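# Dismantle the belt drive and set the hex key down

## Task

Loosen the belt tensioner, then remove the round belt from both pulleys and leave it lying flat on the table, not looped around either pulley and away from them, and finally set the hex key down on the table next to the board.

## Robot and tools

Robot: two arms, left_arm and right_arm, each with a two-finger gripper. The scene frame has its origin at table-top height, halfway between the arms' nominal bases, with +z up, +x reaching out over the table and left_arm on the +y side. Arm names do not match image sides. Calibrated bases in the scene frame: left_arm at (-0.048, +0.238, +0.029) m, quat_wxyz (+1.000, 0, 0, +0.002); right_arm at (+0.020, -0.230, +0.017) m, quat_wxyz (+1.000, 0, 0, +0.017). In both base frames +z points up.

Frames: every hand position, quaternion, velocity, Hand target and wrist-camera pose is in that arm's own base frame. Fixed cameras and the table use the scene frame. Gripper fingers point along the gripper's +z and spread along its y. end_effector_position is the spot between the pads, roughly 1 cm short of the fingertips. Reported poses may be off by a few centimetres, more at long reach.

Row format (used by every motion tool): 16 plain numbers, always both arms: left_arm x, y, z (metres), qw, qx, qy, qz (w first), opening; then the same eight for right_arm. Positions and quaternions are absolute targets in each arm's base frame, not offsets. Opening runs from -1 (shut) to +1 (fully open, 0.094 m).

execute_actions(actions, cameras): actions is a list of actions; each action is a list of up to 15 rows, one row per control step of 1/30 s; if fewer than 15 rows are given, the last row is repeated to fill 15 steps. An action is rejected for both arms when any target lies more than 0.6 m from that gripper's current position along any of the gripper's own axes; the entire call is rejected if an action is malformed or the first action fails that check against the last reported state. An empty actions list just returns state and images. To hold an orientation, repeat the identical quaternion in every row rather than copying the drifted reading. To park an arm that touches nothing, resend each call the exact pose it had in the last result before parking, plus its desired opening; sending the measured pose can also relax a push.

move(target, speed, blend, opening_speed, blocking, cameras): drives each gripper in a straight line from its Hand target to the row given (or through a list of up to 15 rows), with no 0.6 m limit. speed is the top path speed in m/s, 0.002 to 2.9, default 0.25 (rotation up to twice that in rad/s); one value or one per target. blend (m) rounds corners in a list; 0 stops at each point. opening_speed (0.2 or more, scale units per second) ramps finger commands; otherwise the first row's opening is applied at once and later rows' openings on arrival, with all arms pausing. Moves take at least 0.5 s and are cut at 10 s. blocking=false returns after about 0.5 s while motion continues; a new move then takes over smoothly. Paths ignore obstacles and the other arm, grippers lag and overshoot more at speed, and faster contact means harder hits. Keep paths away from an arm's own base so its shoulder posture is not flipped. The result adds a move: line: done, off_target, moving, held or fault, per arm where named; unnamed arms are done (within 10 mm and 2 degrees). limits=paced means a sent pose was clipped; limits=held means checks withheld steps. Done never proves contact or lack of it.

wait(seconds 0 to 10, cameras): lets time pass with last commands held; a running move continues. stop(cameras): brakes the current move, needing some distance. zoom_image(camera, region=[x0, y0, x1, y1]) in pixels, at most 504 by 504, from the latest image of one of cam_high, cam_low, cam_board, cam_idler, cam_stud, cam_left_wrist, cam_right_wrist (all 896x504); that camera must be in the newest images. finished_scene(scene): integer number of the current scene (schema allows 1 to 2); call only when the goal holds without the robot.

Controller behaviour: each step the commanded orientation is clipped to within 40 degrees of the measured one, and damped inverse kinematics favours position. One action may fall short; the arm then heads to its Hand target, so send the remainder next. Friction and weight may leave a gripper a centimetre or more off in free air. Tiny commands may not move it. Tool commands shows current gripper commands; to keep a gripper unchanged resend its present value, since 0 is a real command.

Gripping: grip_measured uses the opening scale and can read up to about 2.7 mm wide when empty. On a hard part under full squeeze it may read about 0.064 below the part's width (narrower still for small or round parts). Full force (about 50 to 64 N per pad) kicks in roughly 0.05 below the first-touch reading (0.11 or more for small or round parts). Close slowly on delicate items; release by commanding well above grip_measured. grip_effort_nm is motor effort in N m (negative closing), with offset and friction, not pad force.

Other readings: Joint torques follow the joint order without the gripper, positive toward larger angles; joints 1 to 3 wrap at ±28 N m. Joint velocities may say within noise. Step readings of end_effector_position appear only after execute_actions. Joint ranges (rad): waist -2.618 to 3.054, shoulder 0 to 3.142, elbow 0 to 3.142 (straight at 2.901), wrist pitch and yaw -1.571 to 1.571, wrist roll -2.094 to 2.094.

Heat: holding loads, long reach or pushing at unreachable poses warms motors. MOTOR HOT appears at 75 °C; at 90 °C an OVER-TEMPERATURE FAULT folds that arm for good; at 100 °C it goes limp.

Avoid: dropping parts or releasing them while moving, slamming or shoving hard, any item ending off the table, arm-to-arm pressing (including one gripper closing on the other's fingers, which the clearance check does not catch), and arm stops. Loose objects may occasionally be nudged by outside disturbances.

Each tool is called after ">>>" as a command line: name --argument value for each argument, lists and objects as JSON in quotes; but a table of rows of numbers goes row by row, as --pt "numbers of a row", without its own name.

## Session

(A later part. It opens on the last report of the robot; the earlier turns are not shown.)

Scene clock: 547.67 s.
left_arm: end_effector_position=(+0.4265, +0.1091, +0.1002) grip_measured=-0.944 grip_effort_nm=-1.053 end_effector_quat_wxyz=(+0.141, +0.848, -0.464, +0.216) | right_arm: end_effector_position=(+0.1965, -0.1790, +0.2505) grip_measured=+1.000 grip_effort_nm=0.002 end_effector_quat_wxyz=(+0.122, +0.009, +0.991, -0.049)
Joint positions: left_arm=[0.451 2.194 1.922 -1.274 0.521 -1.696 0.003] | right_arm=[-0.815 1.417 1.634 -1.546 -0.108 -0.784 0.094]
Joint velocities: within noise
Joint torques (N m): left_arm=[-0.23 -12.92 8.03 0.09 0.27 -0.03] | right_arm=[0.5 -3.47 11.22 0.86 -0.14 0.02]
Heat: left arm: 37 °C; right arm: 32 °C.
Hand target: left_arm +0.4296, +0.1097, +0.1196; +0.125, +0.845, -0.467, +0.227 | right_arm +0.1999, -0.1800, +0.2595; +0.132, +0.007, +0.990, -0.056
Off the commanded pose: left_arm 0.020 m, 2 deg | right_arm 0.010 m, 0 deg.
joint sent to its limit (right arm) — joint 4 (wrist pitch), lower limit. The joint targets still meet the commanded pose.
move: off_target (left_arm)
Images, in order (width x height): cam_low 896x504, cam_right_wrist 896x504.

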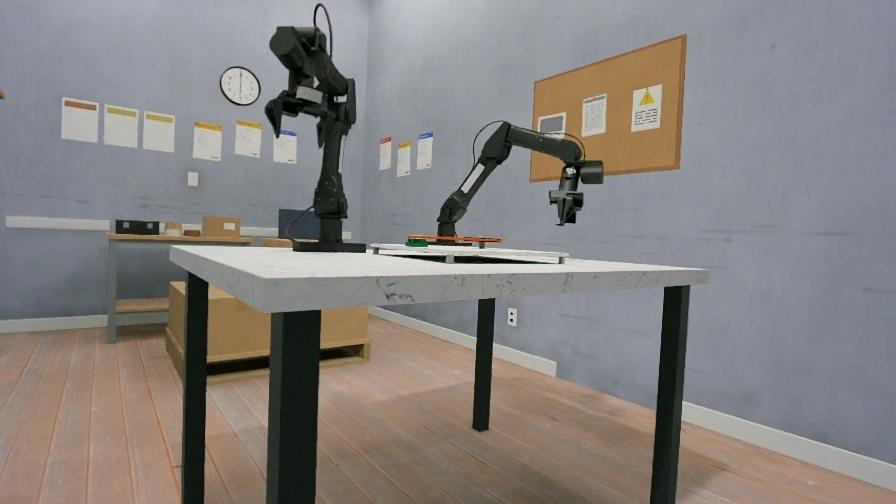

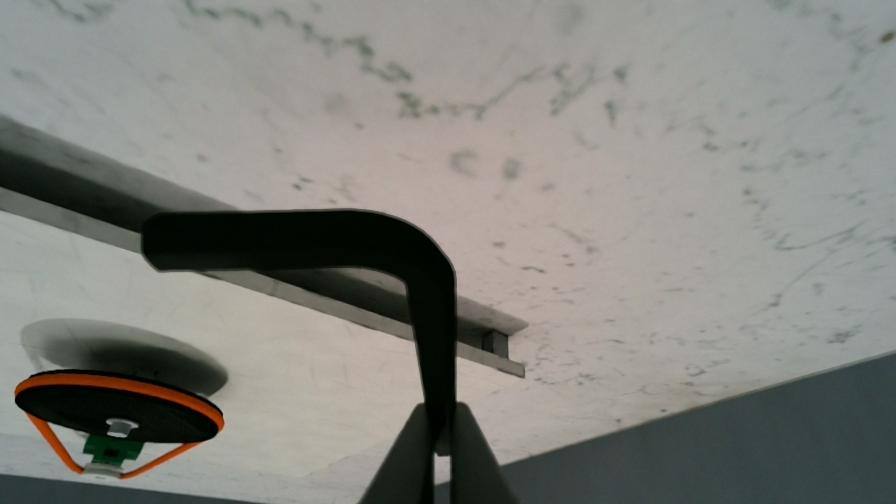

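>>> move --pt "0.4 0.0 0.22 0.455 0.359 0.788 -0.207 -1 0.2 -0.18 0.26 0.124 0.006 0.991 -0.048 1" --pt "0.338 -0.36 0.14 0.455 0.359 0.788 -0.207 -1 0.2 -0.18 0.26 0.124 0.006 0.991 -0.048 1" --pt "0.338 -0.361 0.1 0.455 0.359 0.788 -0.207 -1 0.2 -0.18 0.26 0.124 0.006 0.991 -0.048 1" --cameras '["cam_board","cam_idler","cam_stud","cam_right_wrist"]'

Scene clock: 569.37 s.
left_arm: end_effector_position=(+0.3381, -0.3618, +0.1034) grip_measured=-0.944 grip_effort_nm=-1.053 end_effector_quat_wxyz=(+0.453, +0.364, +0.787, -0.206) | right_arm: end_effector_position=(+0.1965, -0.1790, +0.2505) grip_measured=+1.000 grip_effort_nm=0.002 end_effector_quat_wxyz=(+0.122, +0.009, +0.991, -0.049)
Joint positions: left_arm=[-0.804 1.786 0.92 0.336 0.049 0.034 0.003] | right_arm=[-0.815 1.417 1.634 -1.546 -0.108 -0.784 0.094]
Joint velocities: within noise
Joint torques (N m): left_arm=[-0.27 -7.51 4.64 1.91 -0.11 -0.14] | right_arm=[0.44 -3.4 11.18 0.86 -0.14 0.04]
Heat: left arm: 37 °C; right arm: 32 °C.
Hand target: left_arm +0.3379, -0.3609, +0.1000; +0.455, +0.359, +0.788, -0.207 | right_arm +0.1999, -0.1800, +0.2595; +0.132, +0.007, +0.990, -0.056
Off the commanded pose: left_arm 0.004 m, 1 deg | right_arm 0.010 m, 0 deg.
joint sent to its limit (right arm) — joint 4 (wrist pitch), lower limit. The joint targets still meet the commanded pose.
move: done
Images, in order (width x height): cam_board 896x504, cam_idler 896x504, cam_stud 896x504, cam_right_wrist 896x504.

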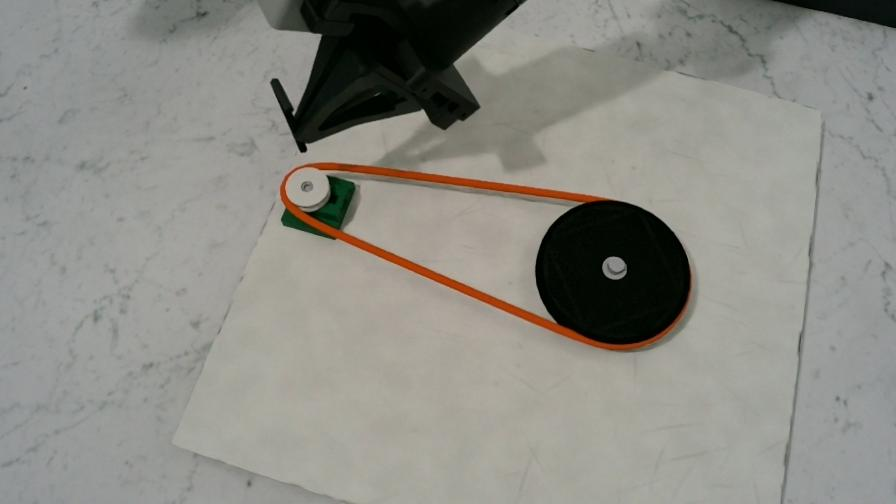

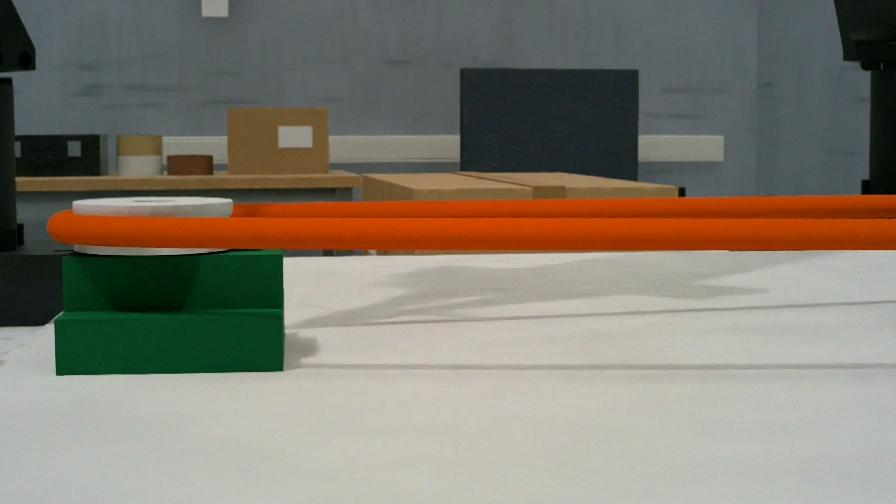

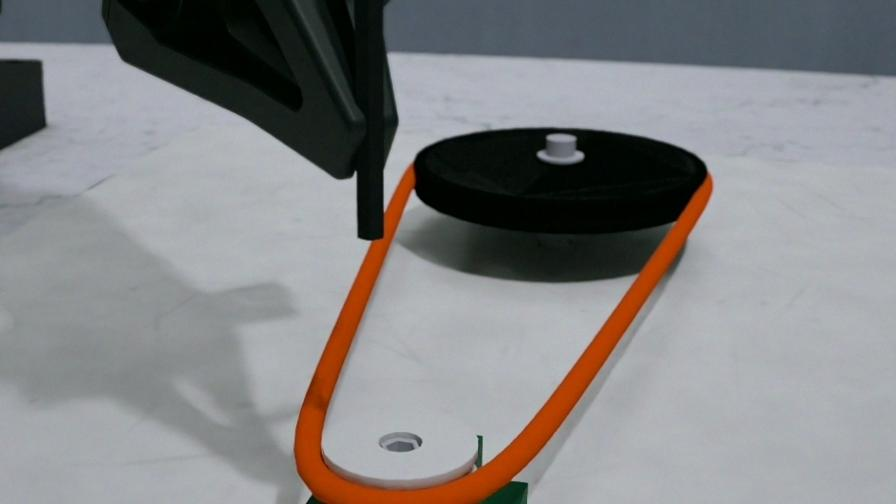

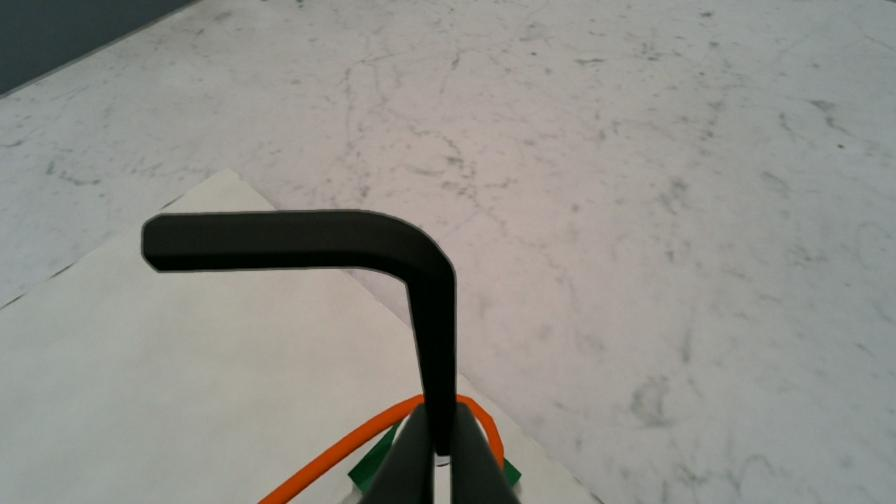

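>>> move --pt "0.347 -0.3605 0.078 0.455 0.359 0.788 -0.207 -1 0.2 -0.18 0.26 0.124 0.006 0.991 -0.048 1" --speed 0.1 --cameras '["cam_board","cam_idler","cam_stud"]'

Scene clock: 578.00 s.
left_arm: end_effector_position=(+0.3475, -0.3632, +0.0850) grip_measured=-0.944 grip_effort_nm=-1.057 end_effector_quat_wxyz=(+0.457, +0.359, +0.787, -0.206) | right_arm: end_effector_position=(+0.1965, -0.1790, +0.2505) grip_measured=+1.000 grip_effort_nm=-0.002 end_effector_quat_wxyz=(+0.122, +0.009, +0.991, -0.049)
Joint positions: left_arm=[-0.791 1.858 0.915 0.421 0.053 0.034 0.003] | right_arm=[-0.815 1.417 1.634 -1.546 -0.108 -0.784 0.094]
Joint velocities: within noise
Joint torques (N m): left_arm=[0.44 -7.43 4.64 1.94 0.05 -0.02] | right_arm=[0.5 -3.4 11.21 0.86 -0.14 0.03]
Heat: left arm: 38 °C; right arm: 32 °C.
Hand target: left_arm +0.3469, -0.3604, +0.0781; +0.455, +0.359, +0.788, -0.207 | right_arm +0.1999, -0.1800, +0.2595; +0.132, +0.007, +0.990, -0.056
Off the commanded pose: left_arm 0.008 m, 0 deg | right_arm 0.010 m, 0 deg.
joint sent to its limit (right arm) — joint 4 (wrist pitch), lower limit. The joint targets still meet the commanded pose.
move: done
Images, in order (width x height): cam_board 896x504, cam_idler 896x504, cam_stud 896x504.

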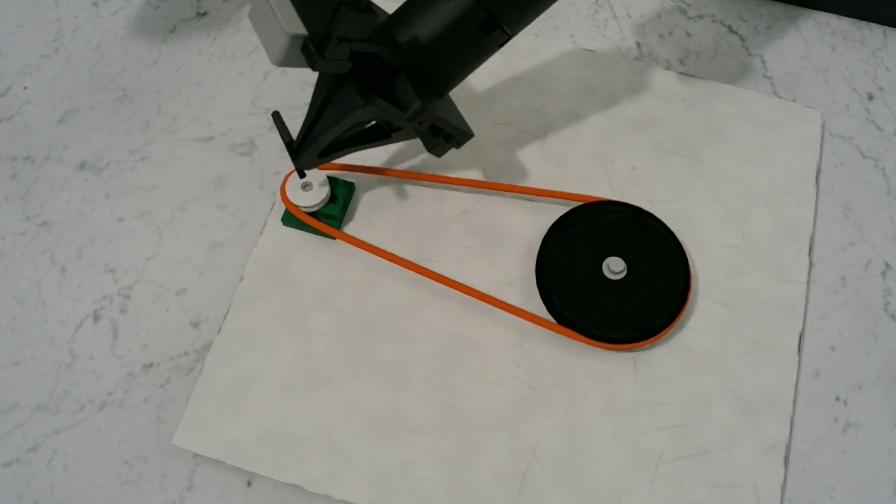

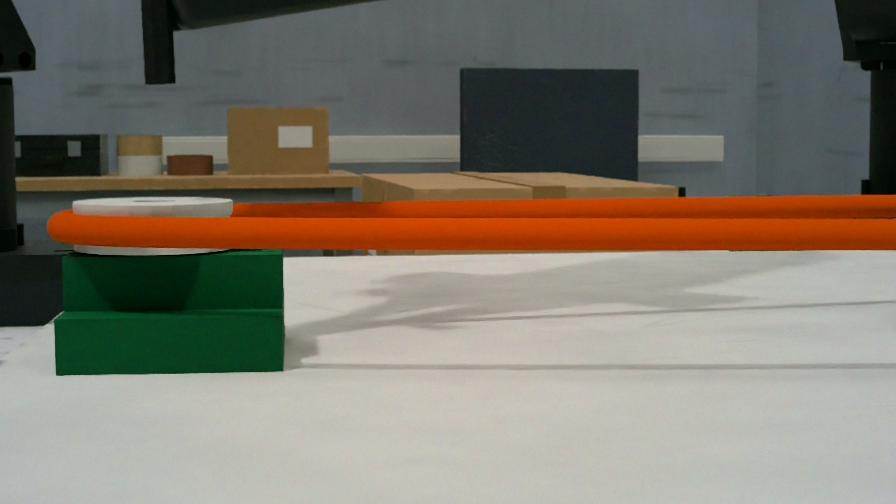

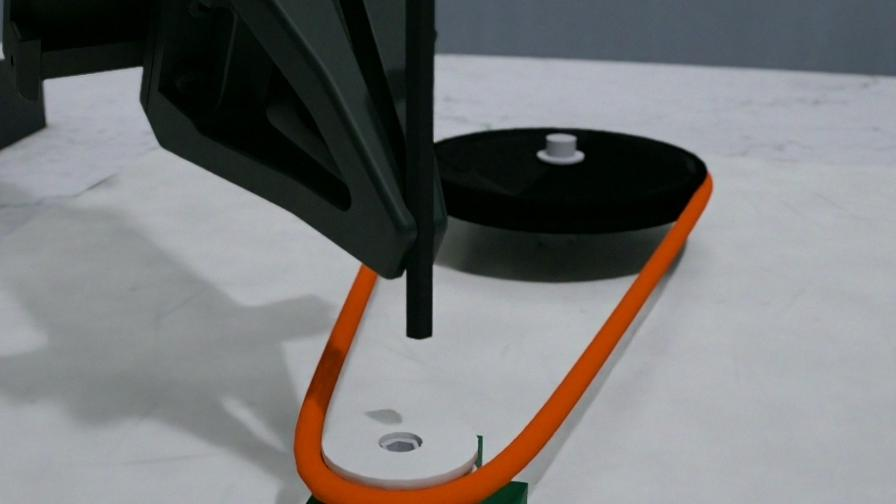

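>>> move --pt "0.3435 -0.3625 0.063 0.455 0.359 0.788 -0.207 -1 0.2 -0.18 0.26 0.124 0.006 0.991 -0.048 1" --speed 0.1 --cameras '["cam_board","cam_idler","cam_stud"]'

Scene clock: 589.67 s.
left_arm: end_effector_position=(+0.3467, -0.3624, +0.0691) grip_measured=-0.944 grip_effort_nm=-1.057 end_effector_quat_wxyz=(+0.456, +0.359, +0.788, -0.206) | right_arm: end_effector_position=(+0.1965, -0.1790, +0.2505) grip_measured=+1.000 grip_effort_nm=-0.002 end_effector_quat_wxyz=(+0.122, +0.009, +0.991, -0.049)
Joint positions: left_arm=[-0.791 1.899 0.89 0.486 0.053 0.034 0.003] | right_arm=[-0.815 1.417 1.634 -1.546 -0.108 -0.784 0.094]
Joint velocities: within noise
Joint torques (N m): left_arm=[-0.42 -7.61 4.16 1.86 0 -0.05] | right_arm=[0.46 -3.43 11.21 0.86 -0.14 0.02]
Heat: left arm: 40 °C; right arm: 32 °C.
Hand target: left_arm +0.3435, -0.3624, +0.0630; +0.455, +0.359, +0.788, -0.207 | right_arm +0.1999, -0.1800, +0.2595; +0.132, +0.007, +0.990, -0.056
Off the commanded pose: left_arm 0.007 m, 0 deg | right_arm 0.010 m, 0 deg.
joint sent to its limit (right arm) — joint 4 (wrist pitch), lower limit. The joint targets still meet the commanded pose.
move: done
Images, in order (width x height): cam_board 896x504, cam_idler 896x504, cam_stud 896x504.

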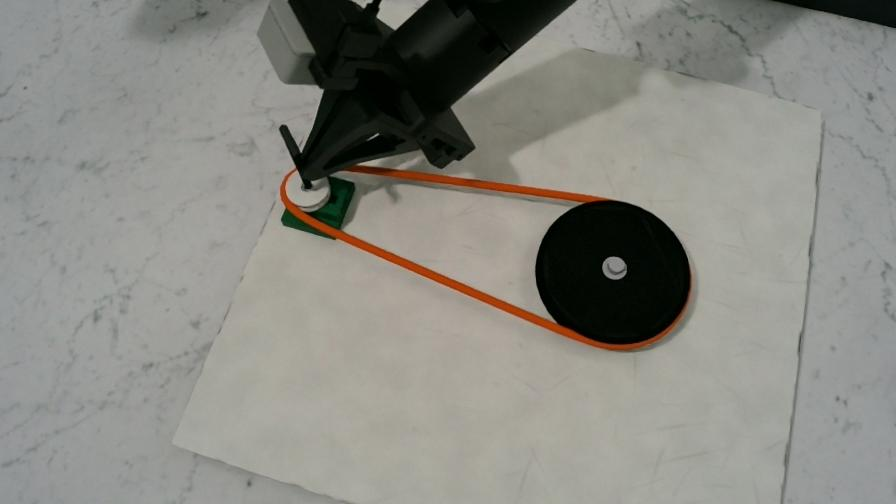

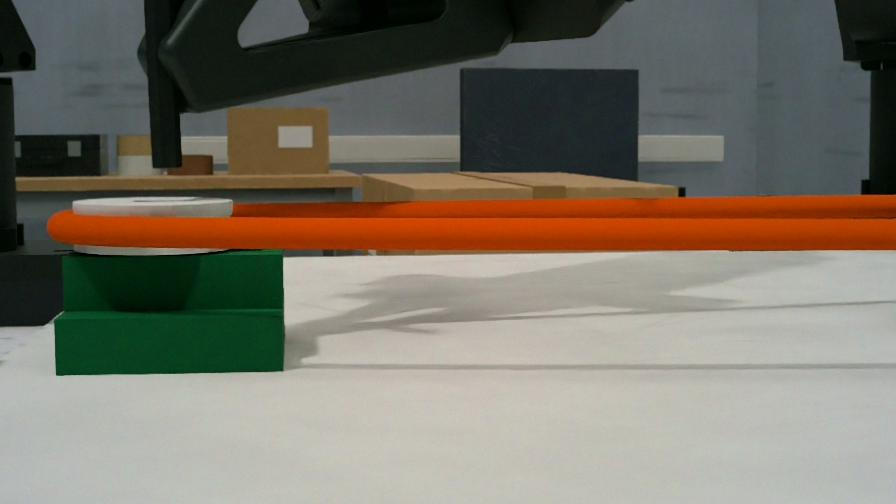

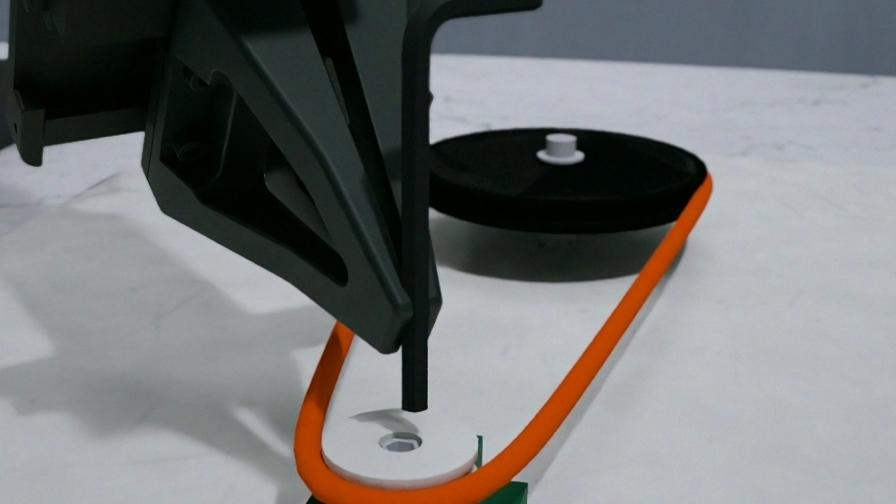

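>>> move --pt "0.3412 -0.3655 0.061 0.455 0.359 0.788 -0.207 -1 0.2 -0.18 0.26 0.124 0.006 0.991 -0.048 1" --speed 0.1 --cameras '["cam_board","cam_idler","cam_stud"]'

>>> zoom_image --camera "cam_board" --region '[240, 130, 400, 250]'

>>> zoom_image --camera "cam_stud" --region '[340, 400, 460, 470]'

Scene clock: 601.03 s.
left_arm: end_effector_position=(+0.3442, -0.3657, +0.0681) grip_measured=-0.944 grip_effort_nm=-1.057 end_effector_quat_wxyz=(+0.457, +0.361, +0.786, -0.207) | right_arm: end_effector_position=(+0.1965, -0.1790, +0.2505) grip_measured=+1.000 grip_effort_nm=-0.002 end_effector_quat_wxyz=(+0.122, +0.009, +0.991, -0.049)
Joint positions: left_arm=[-0.801 1.904 0.89 0.493 0.047 0.033 0.003] | right_arm=[-0.815 1.417 1.634 -1.546 -0.108 -0.784 0.094]
Joint velocities: within noise
Joint torques (N m): left_arm=[-0.66 -7.54 4.08 1.91 -0.1 -0.07] | right_arm=[0.49 -3.41 11.19 0.86 -0.12 0.01]
Heat: left arm: 42 °C; right arm: 32 °C.
Hand target: left_arm +0.3411, -0.3654, +0.0612; +0.455, +0.359, +0.788, -0.207 | right_arm +0.1999, -0.1800, +0.2595; +0.132, +0.007, +0.990, -0.056
Off the commanded pose: left_arm 0.008 m, 0 deg | right_arm 0.010 m, 0 deg.
joint sent to its limit (right arm) — joint 4 (wrist pitch), lower limit. The joint targets still meet the commanded pose.
move: done
Images, in order (width x height): cam_board 896x504, cam_idler 896x504, cam_stud 896x504.

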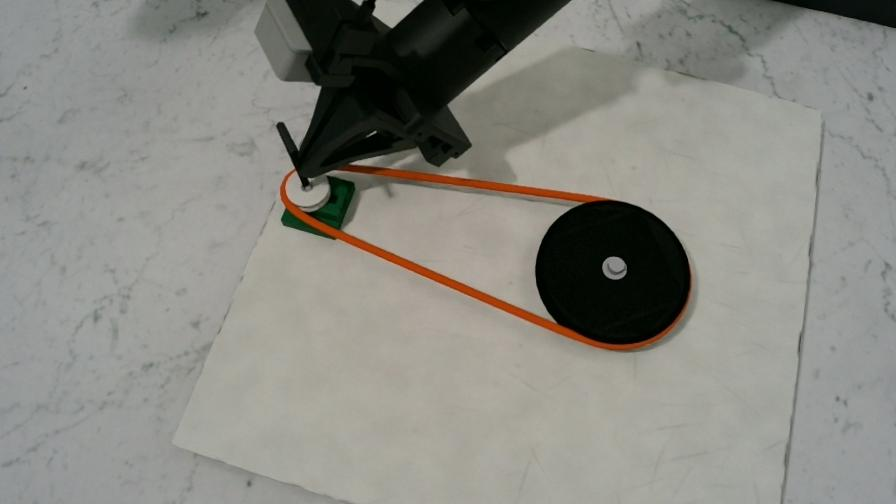

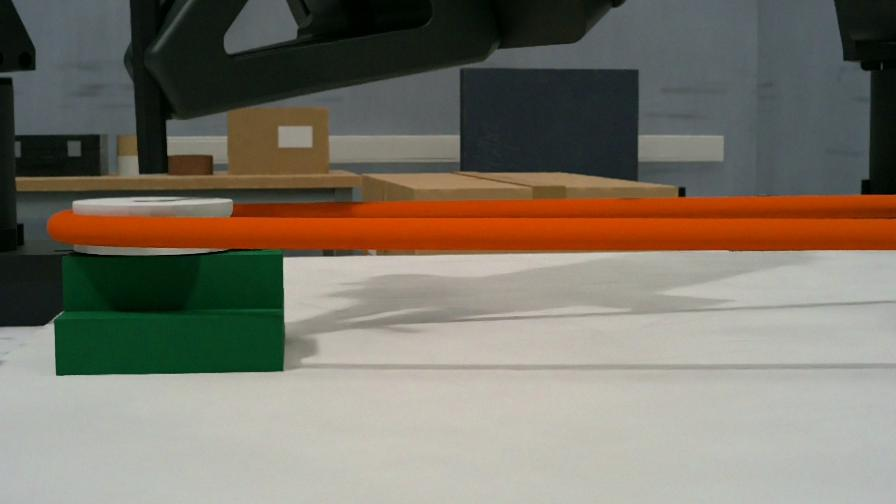

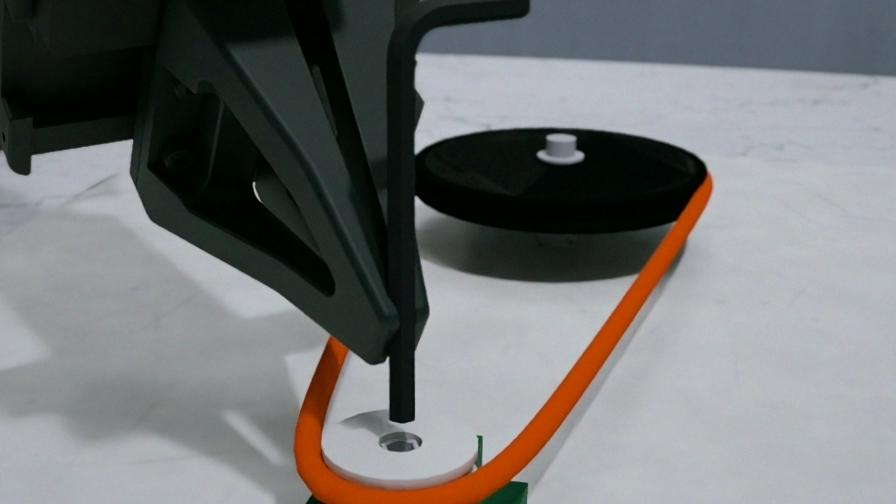

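Scaled by 3.150 from the camera's 896x504 image, which has a finer 1280x720 frame.

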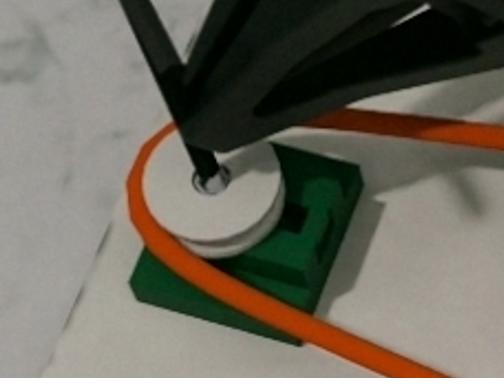

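Scaled by 4.200 from the camera's 896x504 image, which has a finer 1280x720 frame.

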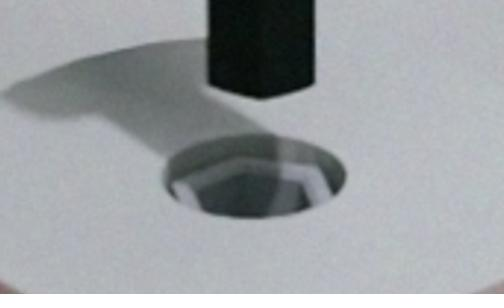

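>>> move --pt "0.3410 -0.3653 0.051 0.455 0.359 0.788 -0.207 -1 0.2 -0.18 0.26 0.124 0.006 0.991 -0.048 1" --speed 0.05 --cameras '["cam_board","cam_idler","cam_stud"]'

>>> zoom_image --camera "cam_board" --region '[240, 130, 400, 250]'

>>> zoom_image --camera "cam_stud" --region '[340, 400, 460, 470]'

Scene clock: 613.27 s.
left_arm: end_effector_position=(+0.3453, -0.3664, +0.0616) grip_measured=-0.944 grip_effort_nm=-1.057 end_effector_quat_wxyz=(+0.461, +0.360, +0.784, -0.208) | right_arm: end_effector_position=(+0.1965, -0.1790, +0.2505) grip_measured=+1.000 grip_effort_nm=0.002 end_effector_quat_wxyz=(+0.122, +0.009, +0.991, -0.049)
Joint positions: left_arm=[-0.801 1.93 0.88 0.54 0.045 0.032 0.003] | right_arm=[-0.815 1.417 1.634 -1.546 -0.108 -0.784 0.094]
Joint velocities: within noise
Joint torques (N m): left_arm=[-0.49 -6.93 3.73 1.87 -0.08 -0.1] | right_arm=[0.53 -3.44 11.26 0.87 -0.15 0]
Heat: left arm: 42 °C; right arm: 32 °C.
Hand target: left_arm +0.3410, -0.3651, +0.0512; +0.455, +0.359, +0.788, -0.207 | right_arm +0.1999, -0.1800, +0.2595; +0.132, +0.007, +0.990, -0.056
Off the commanded pose: left_arm 0.011 m, 1 deg | right_arm 0.010 m, 0 deg.
joint sent to its limit (right arm) — joint 4 (wrist pitch), lower limit. The joint targets still meet the commanded pose.
move: off_target (left_arm)
Images, in order (width x height): cam_board 896x504, cam_idler 896x504, cam_stud 896x504.

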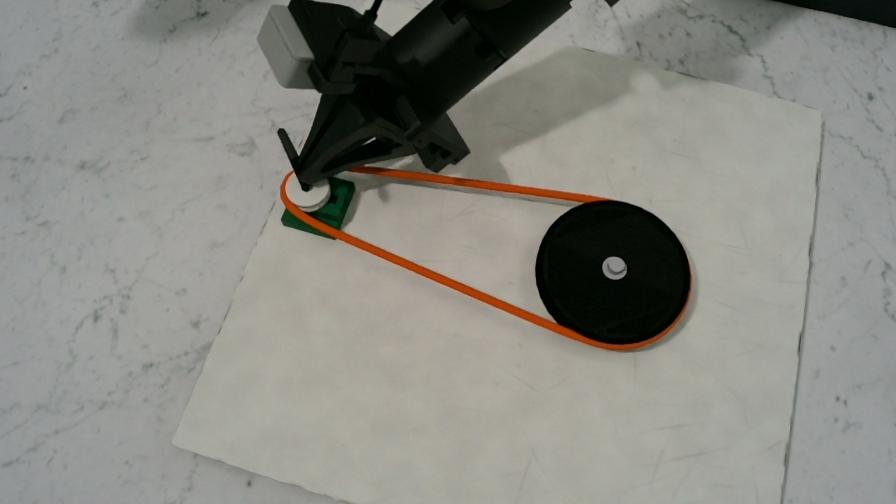

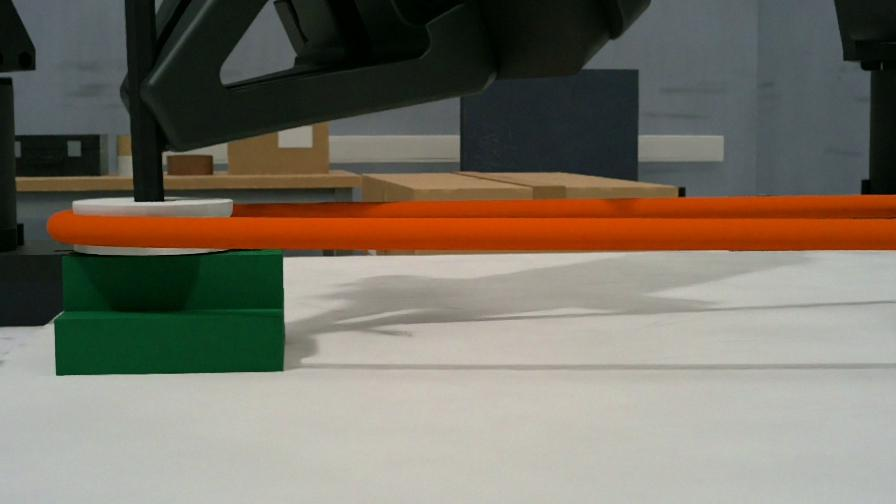

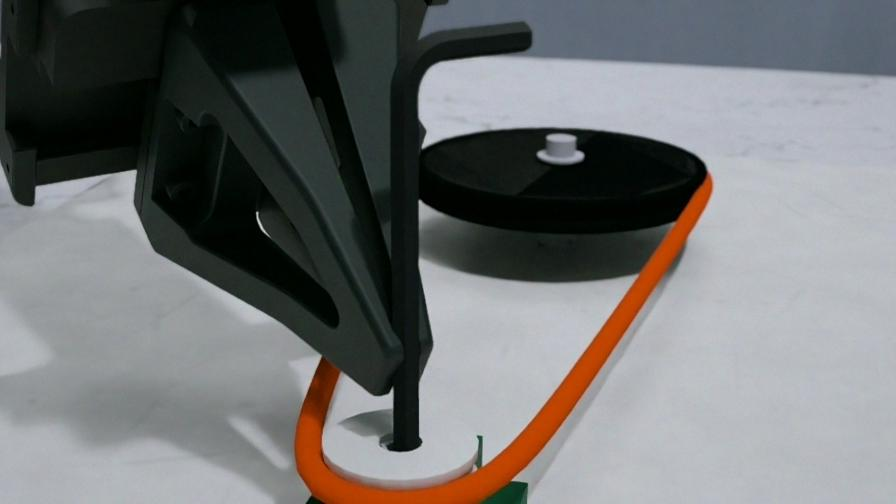

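Scaled by 3.150 from the camera's 896x504 image, which has a finer 1280x720 frame.

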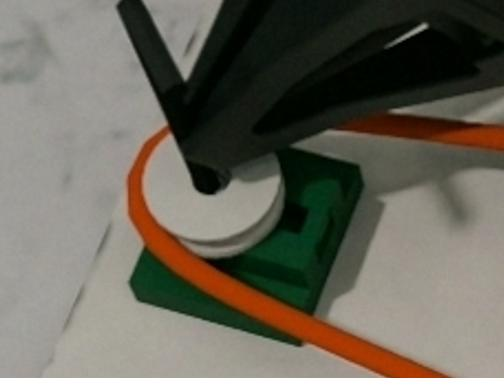

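Scaled by 4.200 from the camera's 896x504 image, which has a finer 1280x720 frame.

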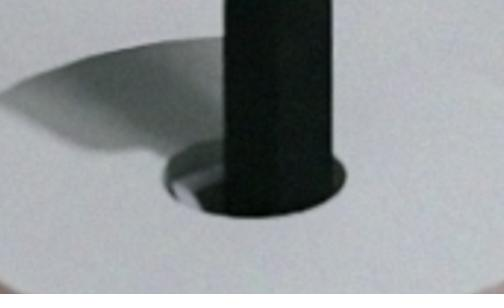

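>>> move --pt "0.3393 -0.3638 0.063 0.455 0.359 0.788 -0.207 -1 0.2 -0.18 0.26 0.124 0.006 0.991 -0.048 1" --pt "0.3393 -0.3638 0.052 0.455 0.359 0.788 -0.207 -1 0.2 -0.18 0.26 0.124 0.006 0.991 -0.048 1" --speed 0.05 --cameras '["cam_board","cam_idler","cam_stud"]'

>>> zoom_image --camera "cam_board" --region '[240, 130, 400, 250]'

>>> zoom_image --camera "cam_stud" --region '[340, 400, 460, 470]'

Scene clock: 624.03 s.
left_arm: end_effector_position=(+0.3448, -0.3659, +0.0614) grip_measured=-0.944 grip_effort_nm=-1.053 end_effector_quat_wxyz=(+0.463, +0.359, +0.783, -0.208) | right_arm: end_effector_position=(+0.1965, -0.1790, +0.2505) grip_measured=+1.000 grip_effort_nm=-0.002 end_effector_quat_wxyz=(+0.122, +0.009, +0.991, -0.049)
Joint positions: left_arm=[-0.801 1.93 0.874 0.55 0.045 0.032 0.003] | right_arm=[-0.815 1.417 1.634 -1.546 -0.108 -0.784 0.094]
Joint velocities: within noise
Joint torques (N m): left_arm=[-0.61 -7.88 3.75 1.8 -0.1 -0.11] | right_arm=[0.44 -3.49 11.15 0.87 -0.14 0.03]
Heat: left arm: 41 °C; right arm: 32 °C.
Hand target: left_arm +0.3394, -0.3637, +0.0521; +0.455, +0.359, +0.788, -0.207 | right_arm +0.1999, -0.1800, +0.2595; +0.132, +0.007, +0.990, -0.056
Off the commanded pose: left_arm 0.011 m, 1 deg | right_arm 0.010 m, 0 deg.
joint sent to its limit (right arm) — joint 4 (wrist pitch), lower limit. The joint targets still meet the commanded pose.
move: off_target (left_arm)
Images, in order (width x height): cam_board 896x504, cam_idler 896x504, cam_stud 896x504.

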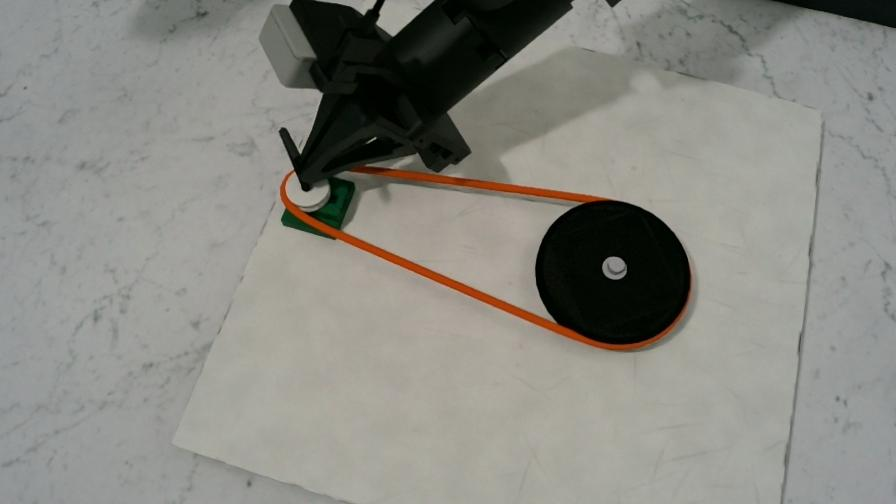

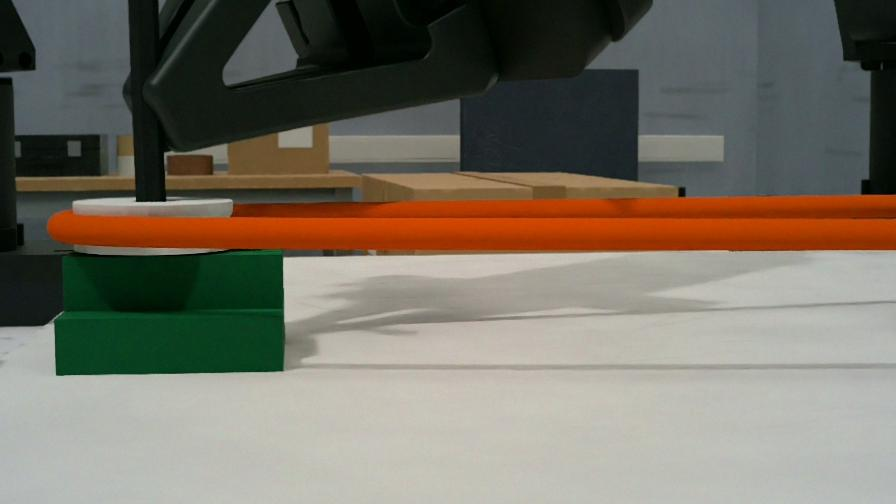

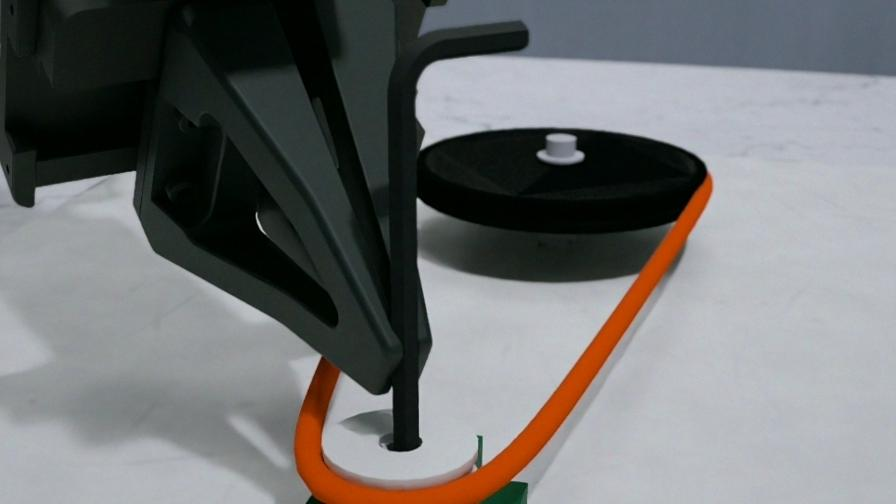

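Scaled by 3.150 from the camera's 896x504 image, which has a finer 1280x720 frame.

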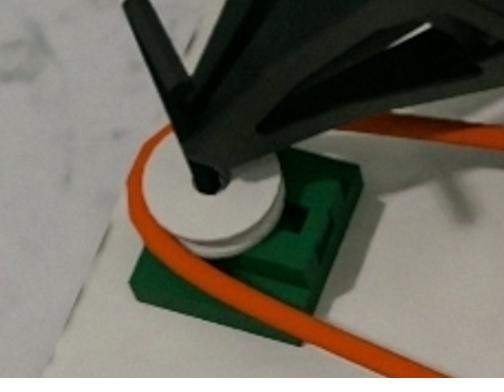

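Scaled by 4.200 from the camera's 896x504 image, which has a finer 1280x720 frame.

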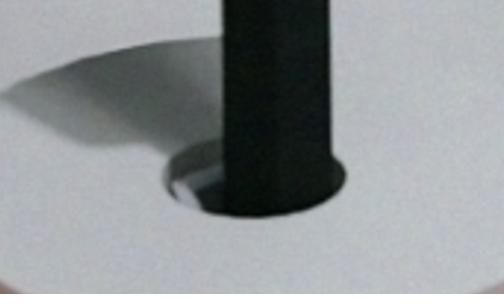

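>>> move --pt "0.336 -0.3638 0.066 0.455 0.359 0.788 -0.207 -1 0.2 -0.18 0.26 0.124 0.006 0.991 -0.048 1" --pt "0.336 -0.3636 0.054 0.455 0.359 0.788 -0.207 -1 0.2 -0.18 0.26 0.124 0.006 0.991 -0.048 1" --pt "0.336 -0.3630 0.052 0.483 0.224 0.837 -0.1295 -1 0.2 -0.18 0.26 0.124 0.006 0.991 -0.048 1" --speed 0.06 --cameras '["cam_board","cam_idler","cam_stud"]'

>>> zoom_image --camera "cam_board" --region '[240, 130, 400, 250]'

>>> zoom_image --camera "cam_stud" --region '[340, 400, 460, 470]'

Scene clock: 637.43 s.
left_arm: end_effector_position=(+0.3360, -0.3605, +0.0604) grip_measured=-0.944 grip_effort_nm=-1.057 end_effector_quat_wxyz=(+0.495, +0.222, +0.829, -0.139) | right_arm: end_effector_position=(+0.1965, -0.1790, +0.2505) grip_measured=+1.000 grip_effort_nm=-0.002 end_effector_quat_wxyz=(+0.122, +0.009, +0.991, -0.049)
Joint positions: left_arm=[-0.952 1.932 0.865 0.538 -0.365 -0.218 0.003] | right_arm=[-0.815 1.417 1.634 -1.546 -0.108 -0.784 0.094]
Joint velocities: within noise
Joint torques (N m): left_arm=[-0.51 -6.65 7.19 1.21 -0.24 -0.11] | right_arm=[0.5 -3.51 11.14 0.86 -0.13 0.02]
Heat: left arm: 42 °C; right arm: 32 °C.
Hand target: left_arm +0.3357, -0.3627, +0.0521; +0.483, +0.224, +0.836, -0.130 | right_arm +0.1999, -0.1800, +0.2595; +0.132, +0.007, +0.990, -0.056
Off the commanded pose: left_arm 0.009 m, 2 deg | right_arm 0.010 m, 0 deg.
joint sent to its limit (right arm) — joint 4 (wrist pitch), lower limit. The joint targets still meet the commanded pose.
move: done
Images, in order (width x height): cam_board 896x504, cam_idler 896x504, cam_stud 896x504.

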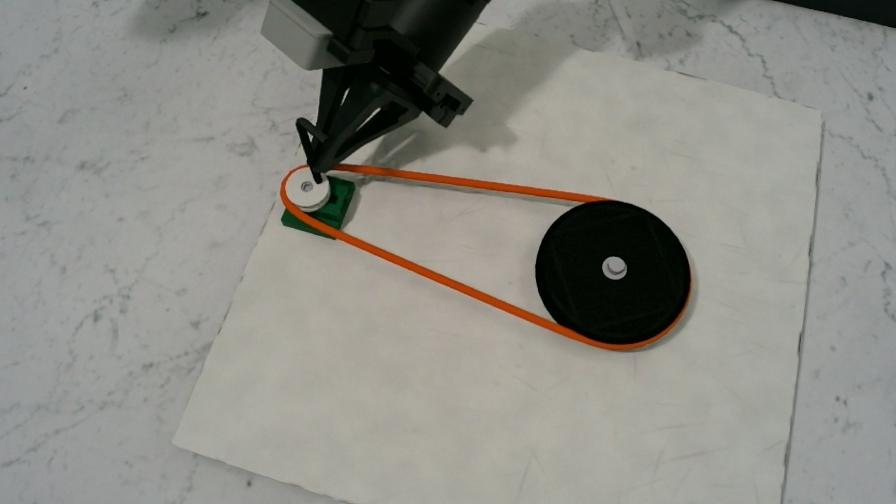

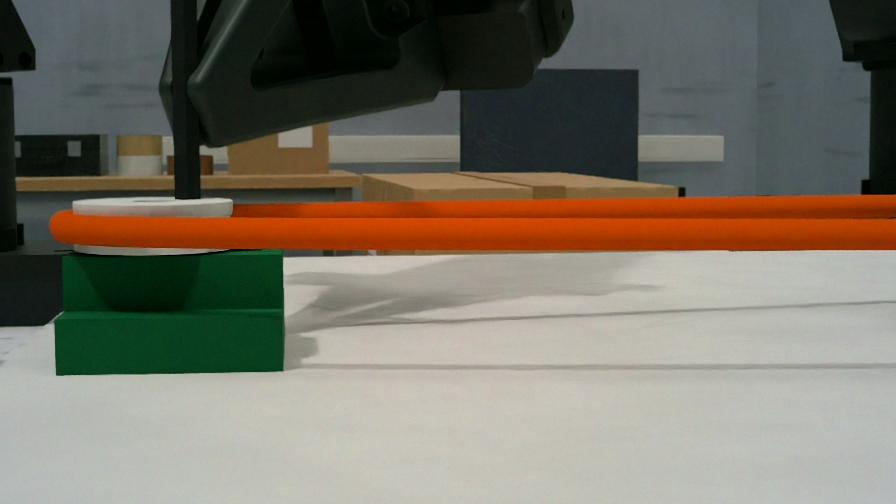

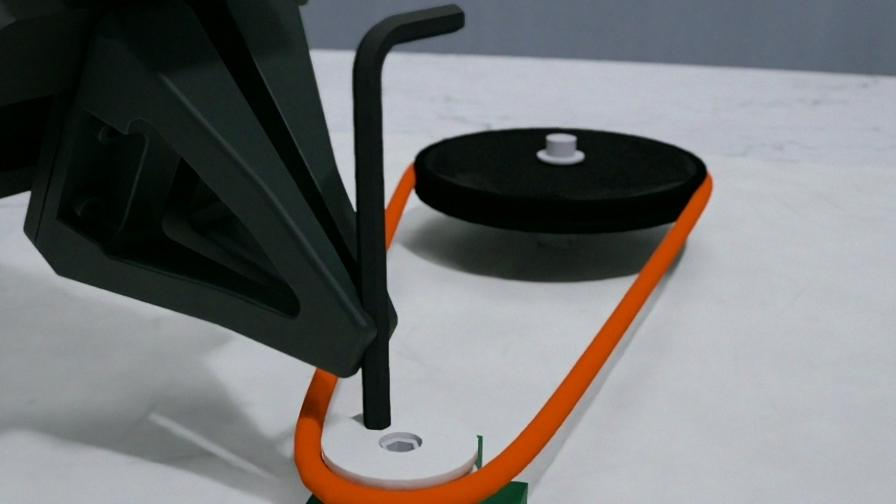

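Scaled by 3.150 from the camera's 896x504 image, which has a finer 1280x720 frame.

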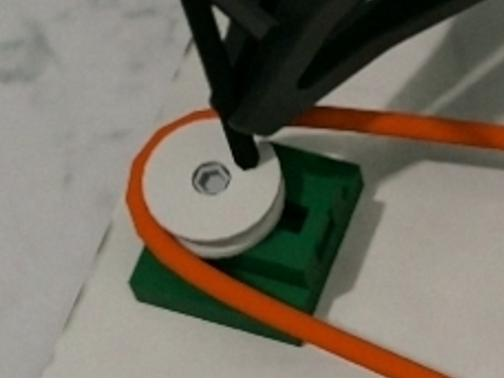

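Scaled by 4.200 from the camera's 896x504 image, which has a finer 1280x720 frame.

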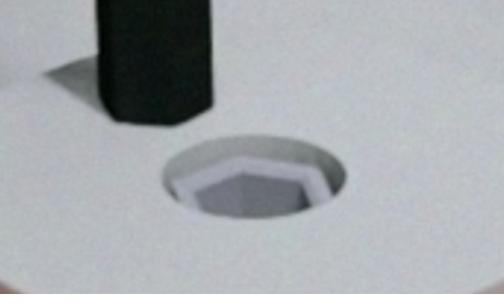

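>>> move --pt "0.338 -0.3615 0.078 0.4635 0.3244 0.803 -0.1873 -1 0.2 -0.18 0.26 0.124 0.006 0.991 -0.048 1" --pt "0.3415 -0.365 0.065 0.4635 0.3244 0.803 -0.1873 -1 0.2 -0.18 0.26 0.124 0.006 0.991 -0.048 1" --speed 0.06 --cameras '["cam_board","cam_idler","cam_stud"]'

>>> zoom_image --camera "cam_stud" --region '[340, 400, 460, 470]'

Scene clock: 656.20 s.
left_arm: end_effector_position=(+0.3362, -0.3615, +0.0622) grip_measured=-0.944 grip_effort_nm=-1.057 end_effector_quat_wxyz=(+0.456, +0.323, +0.809, -0.184) | right_arm: end_effector_position=(+0.1965, -0.1790, +0.2505) grip_measured=+1.000 grip_effort_nm=-0.002 end_effector_quat_wxyz=(+0.122, +0.009, +0.991, -0.049)
Joint positions: left_arm=[-0.85 1.891 0.865 0.482 -0.074 -0.048 0.003] | right_arm=[-0.815 1.417 1.634 -1.546 -0.108 -0.784 0.094]
Joint velocities: within noise
Joint torques (N m): left_arm=[0.31 -7.24 6.13 1.82 0.01 0.1] | right_arm=[0.51 -3.43 11.28 0.87 -0.13 0.04]
Heat: left arm: 40 °C; right arm: 32 °C.
Hand target: left_arm +0.3413, -0.3648, +0.0649; +0.463, +0.324, +0.803, -0.187 | right_arm +0.1999, -0.1800, +0.2595; +0.132, +0.007, +0.990, -0.056
Off the commanded pose: left_arm 0.007 m, 1 deg | right_arm 0.010 m, 0 deg.
joint sent to its limit (right arm) — joint 4 (wrist pitch), lower limit. The joint targets still meet the commanded pose.
move: done
Images, in order (width x height): cam_board 896x504, cam_idler 896x504, cam_stud 896x504.

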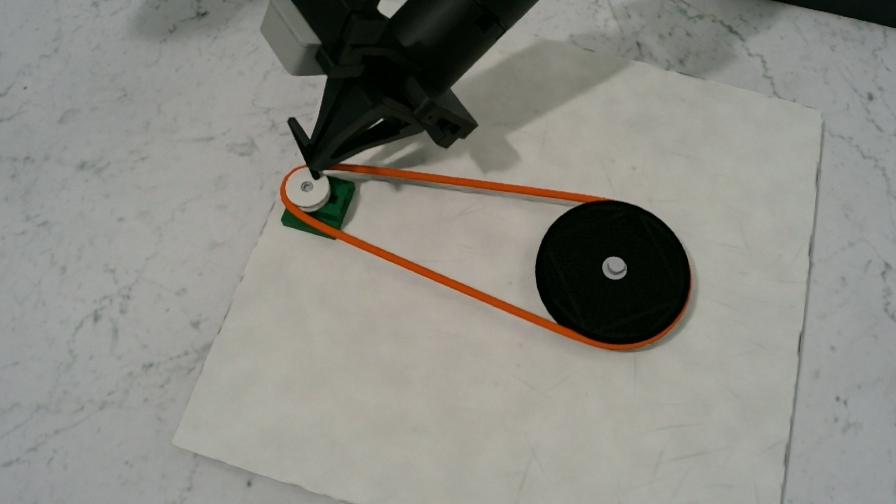

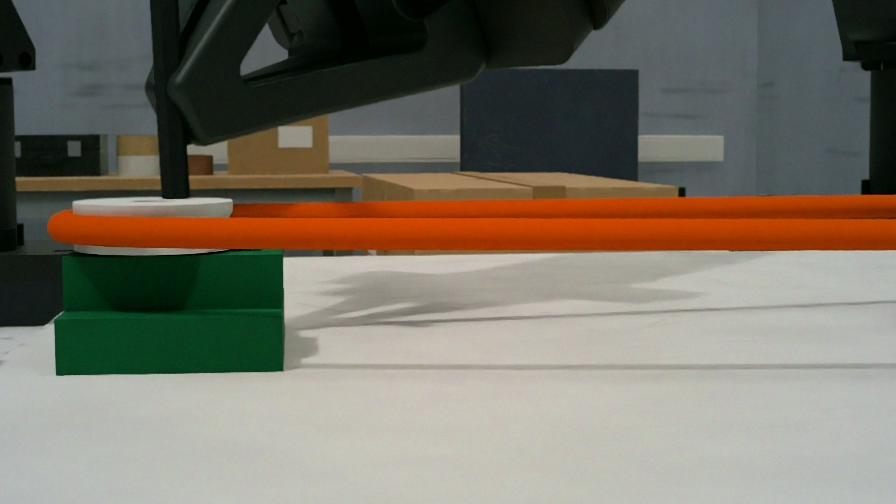

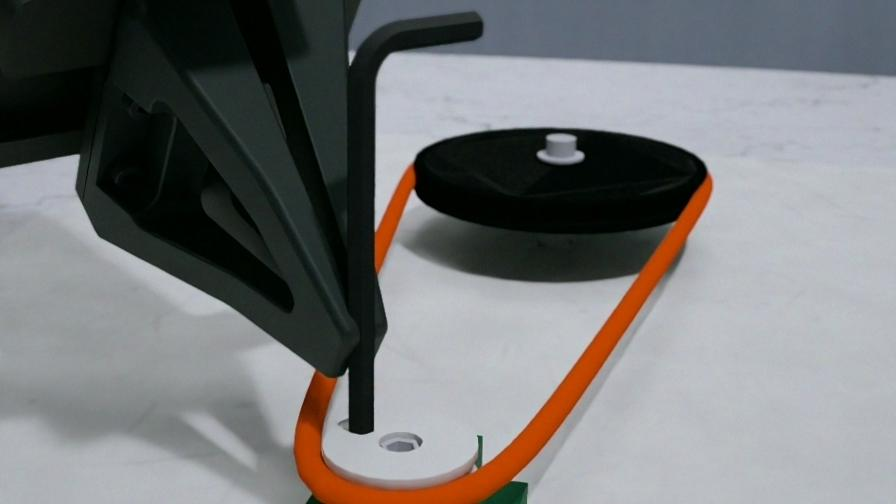

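Scaled by 4.200 from the camera's 896x504 image, which has a finer 1280x720 frame.

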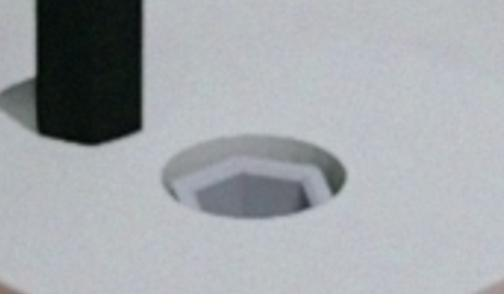

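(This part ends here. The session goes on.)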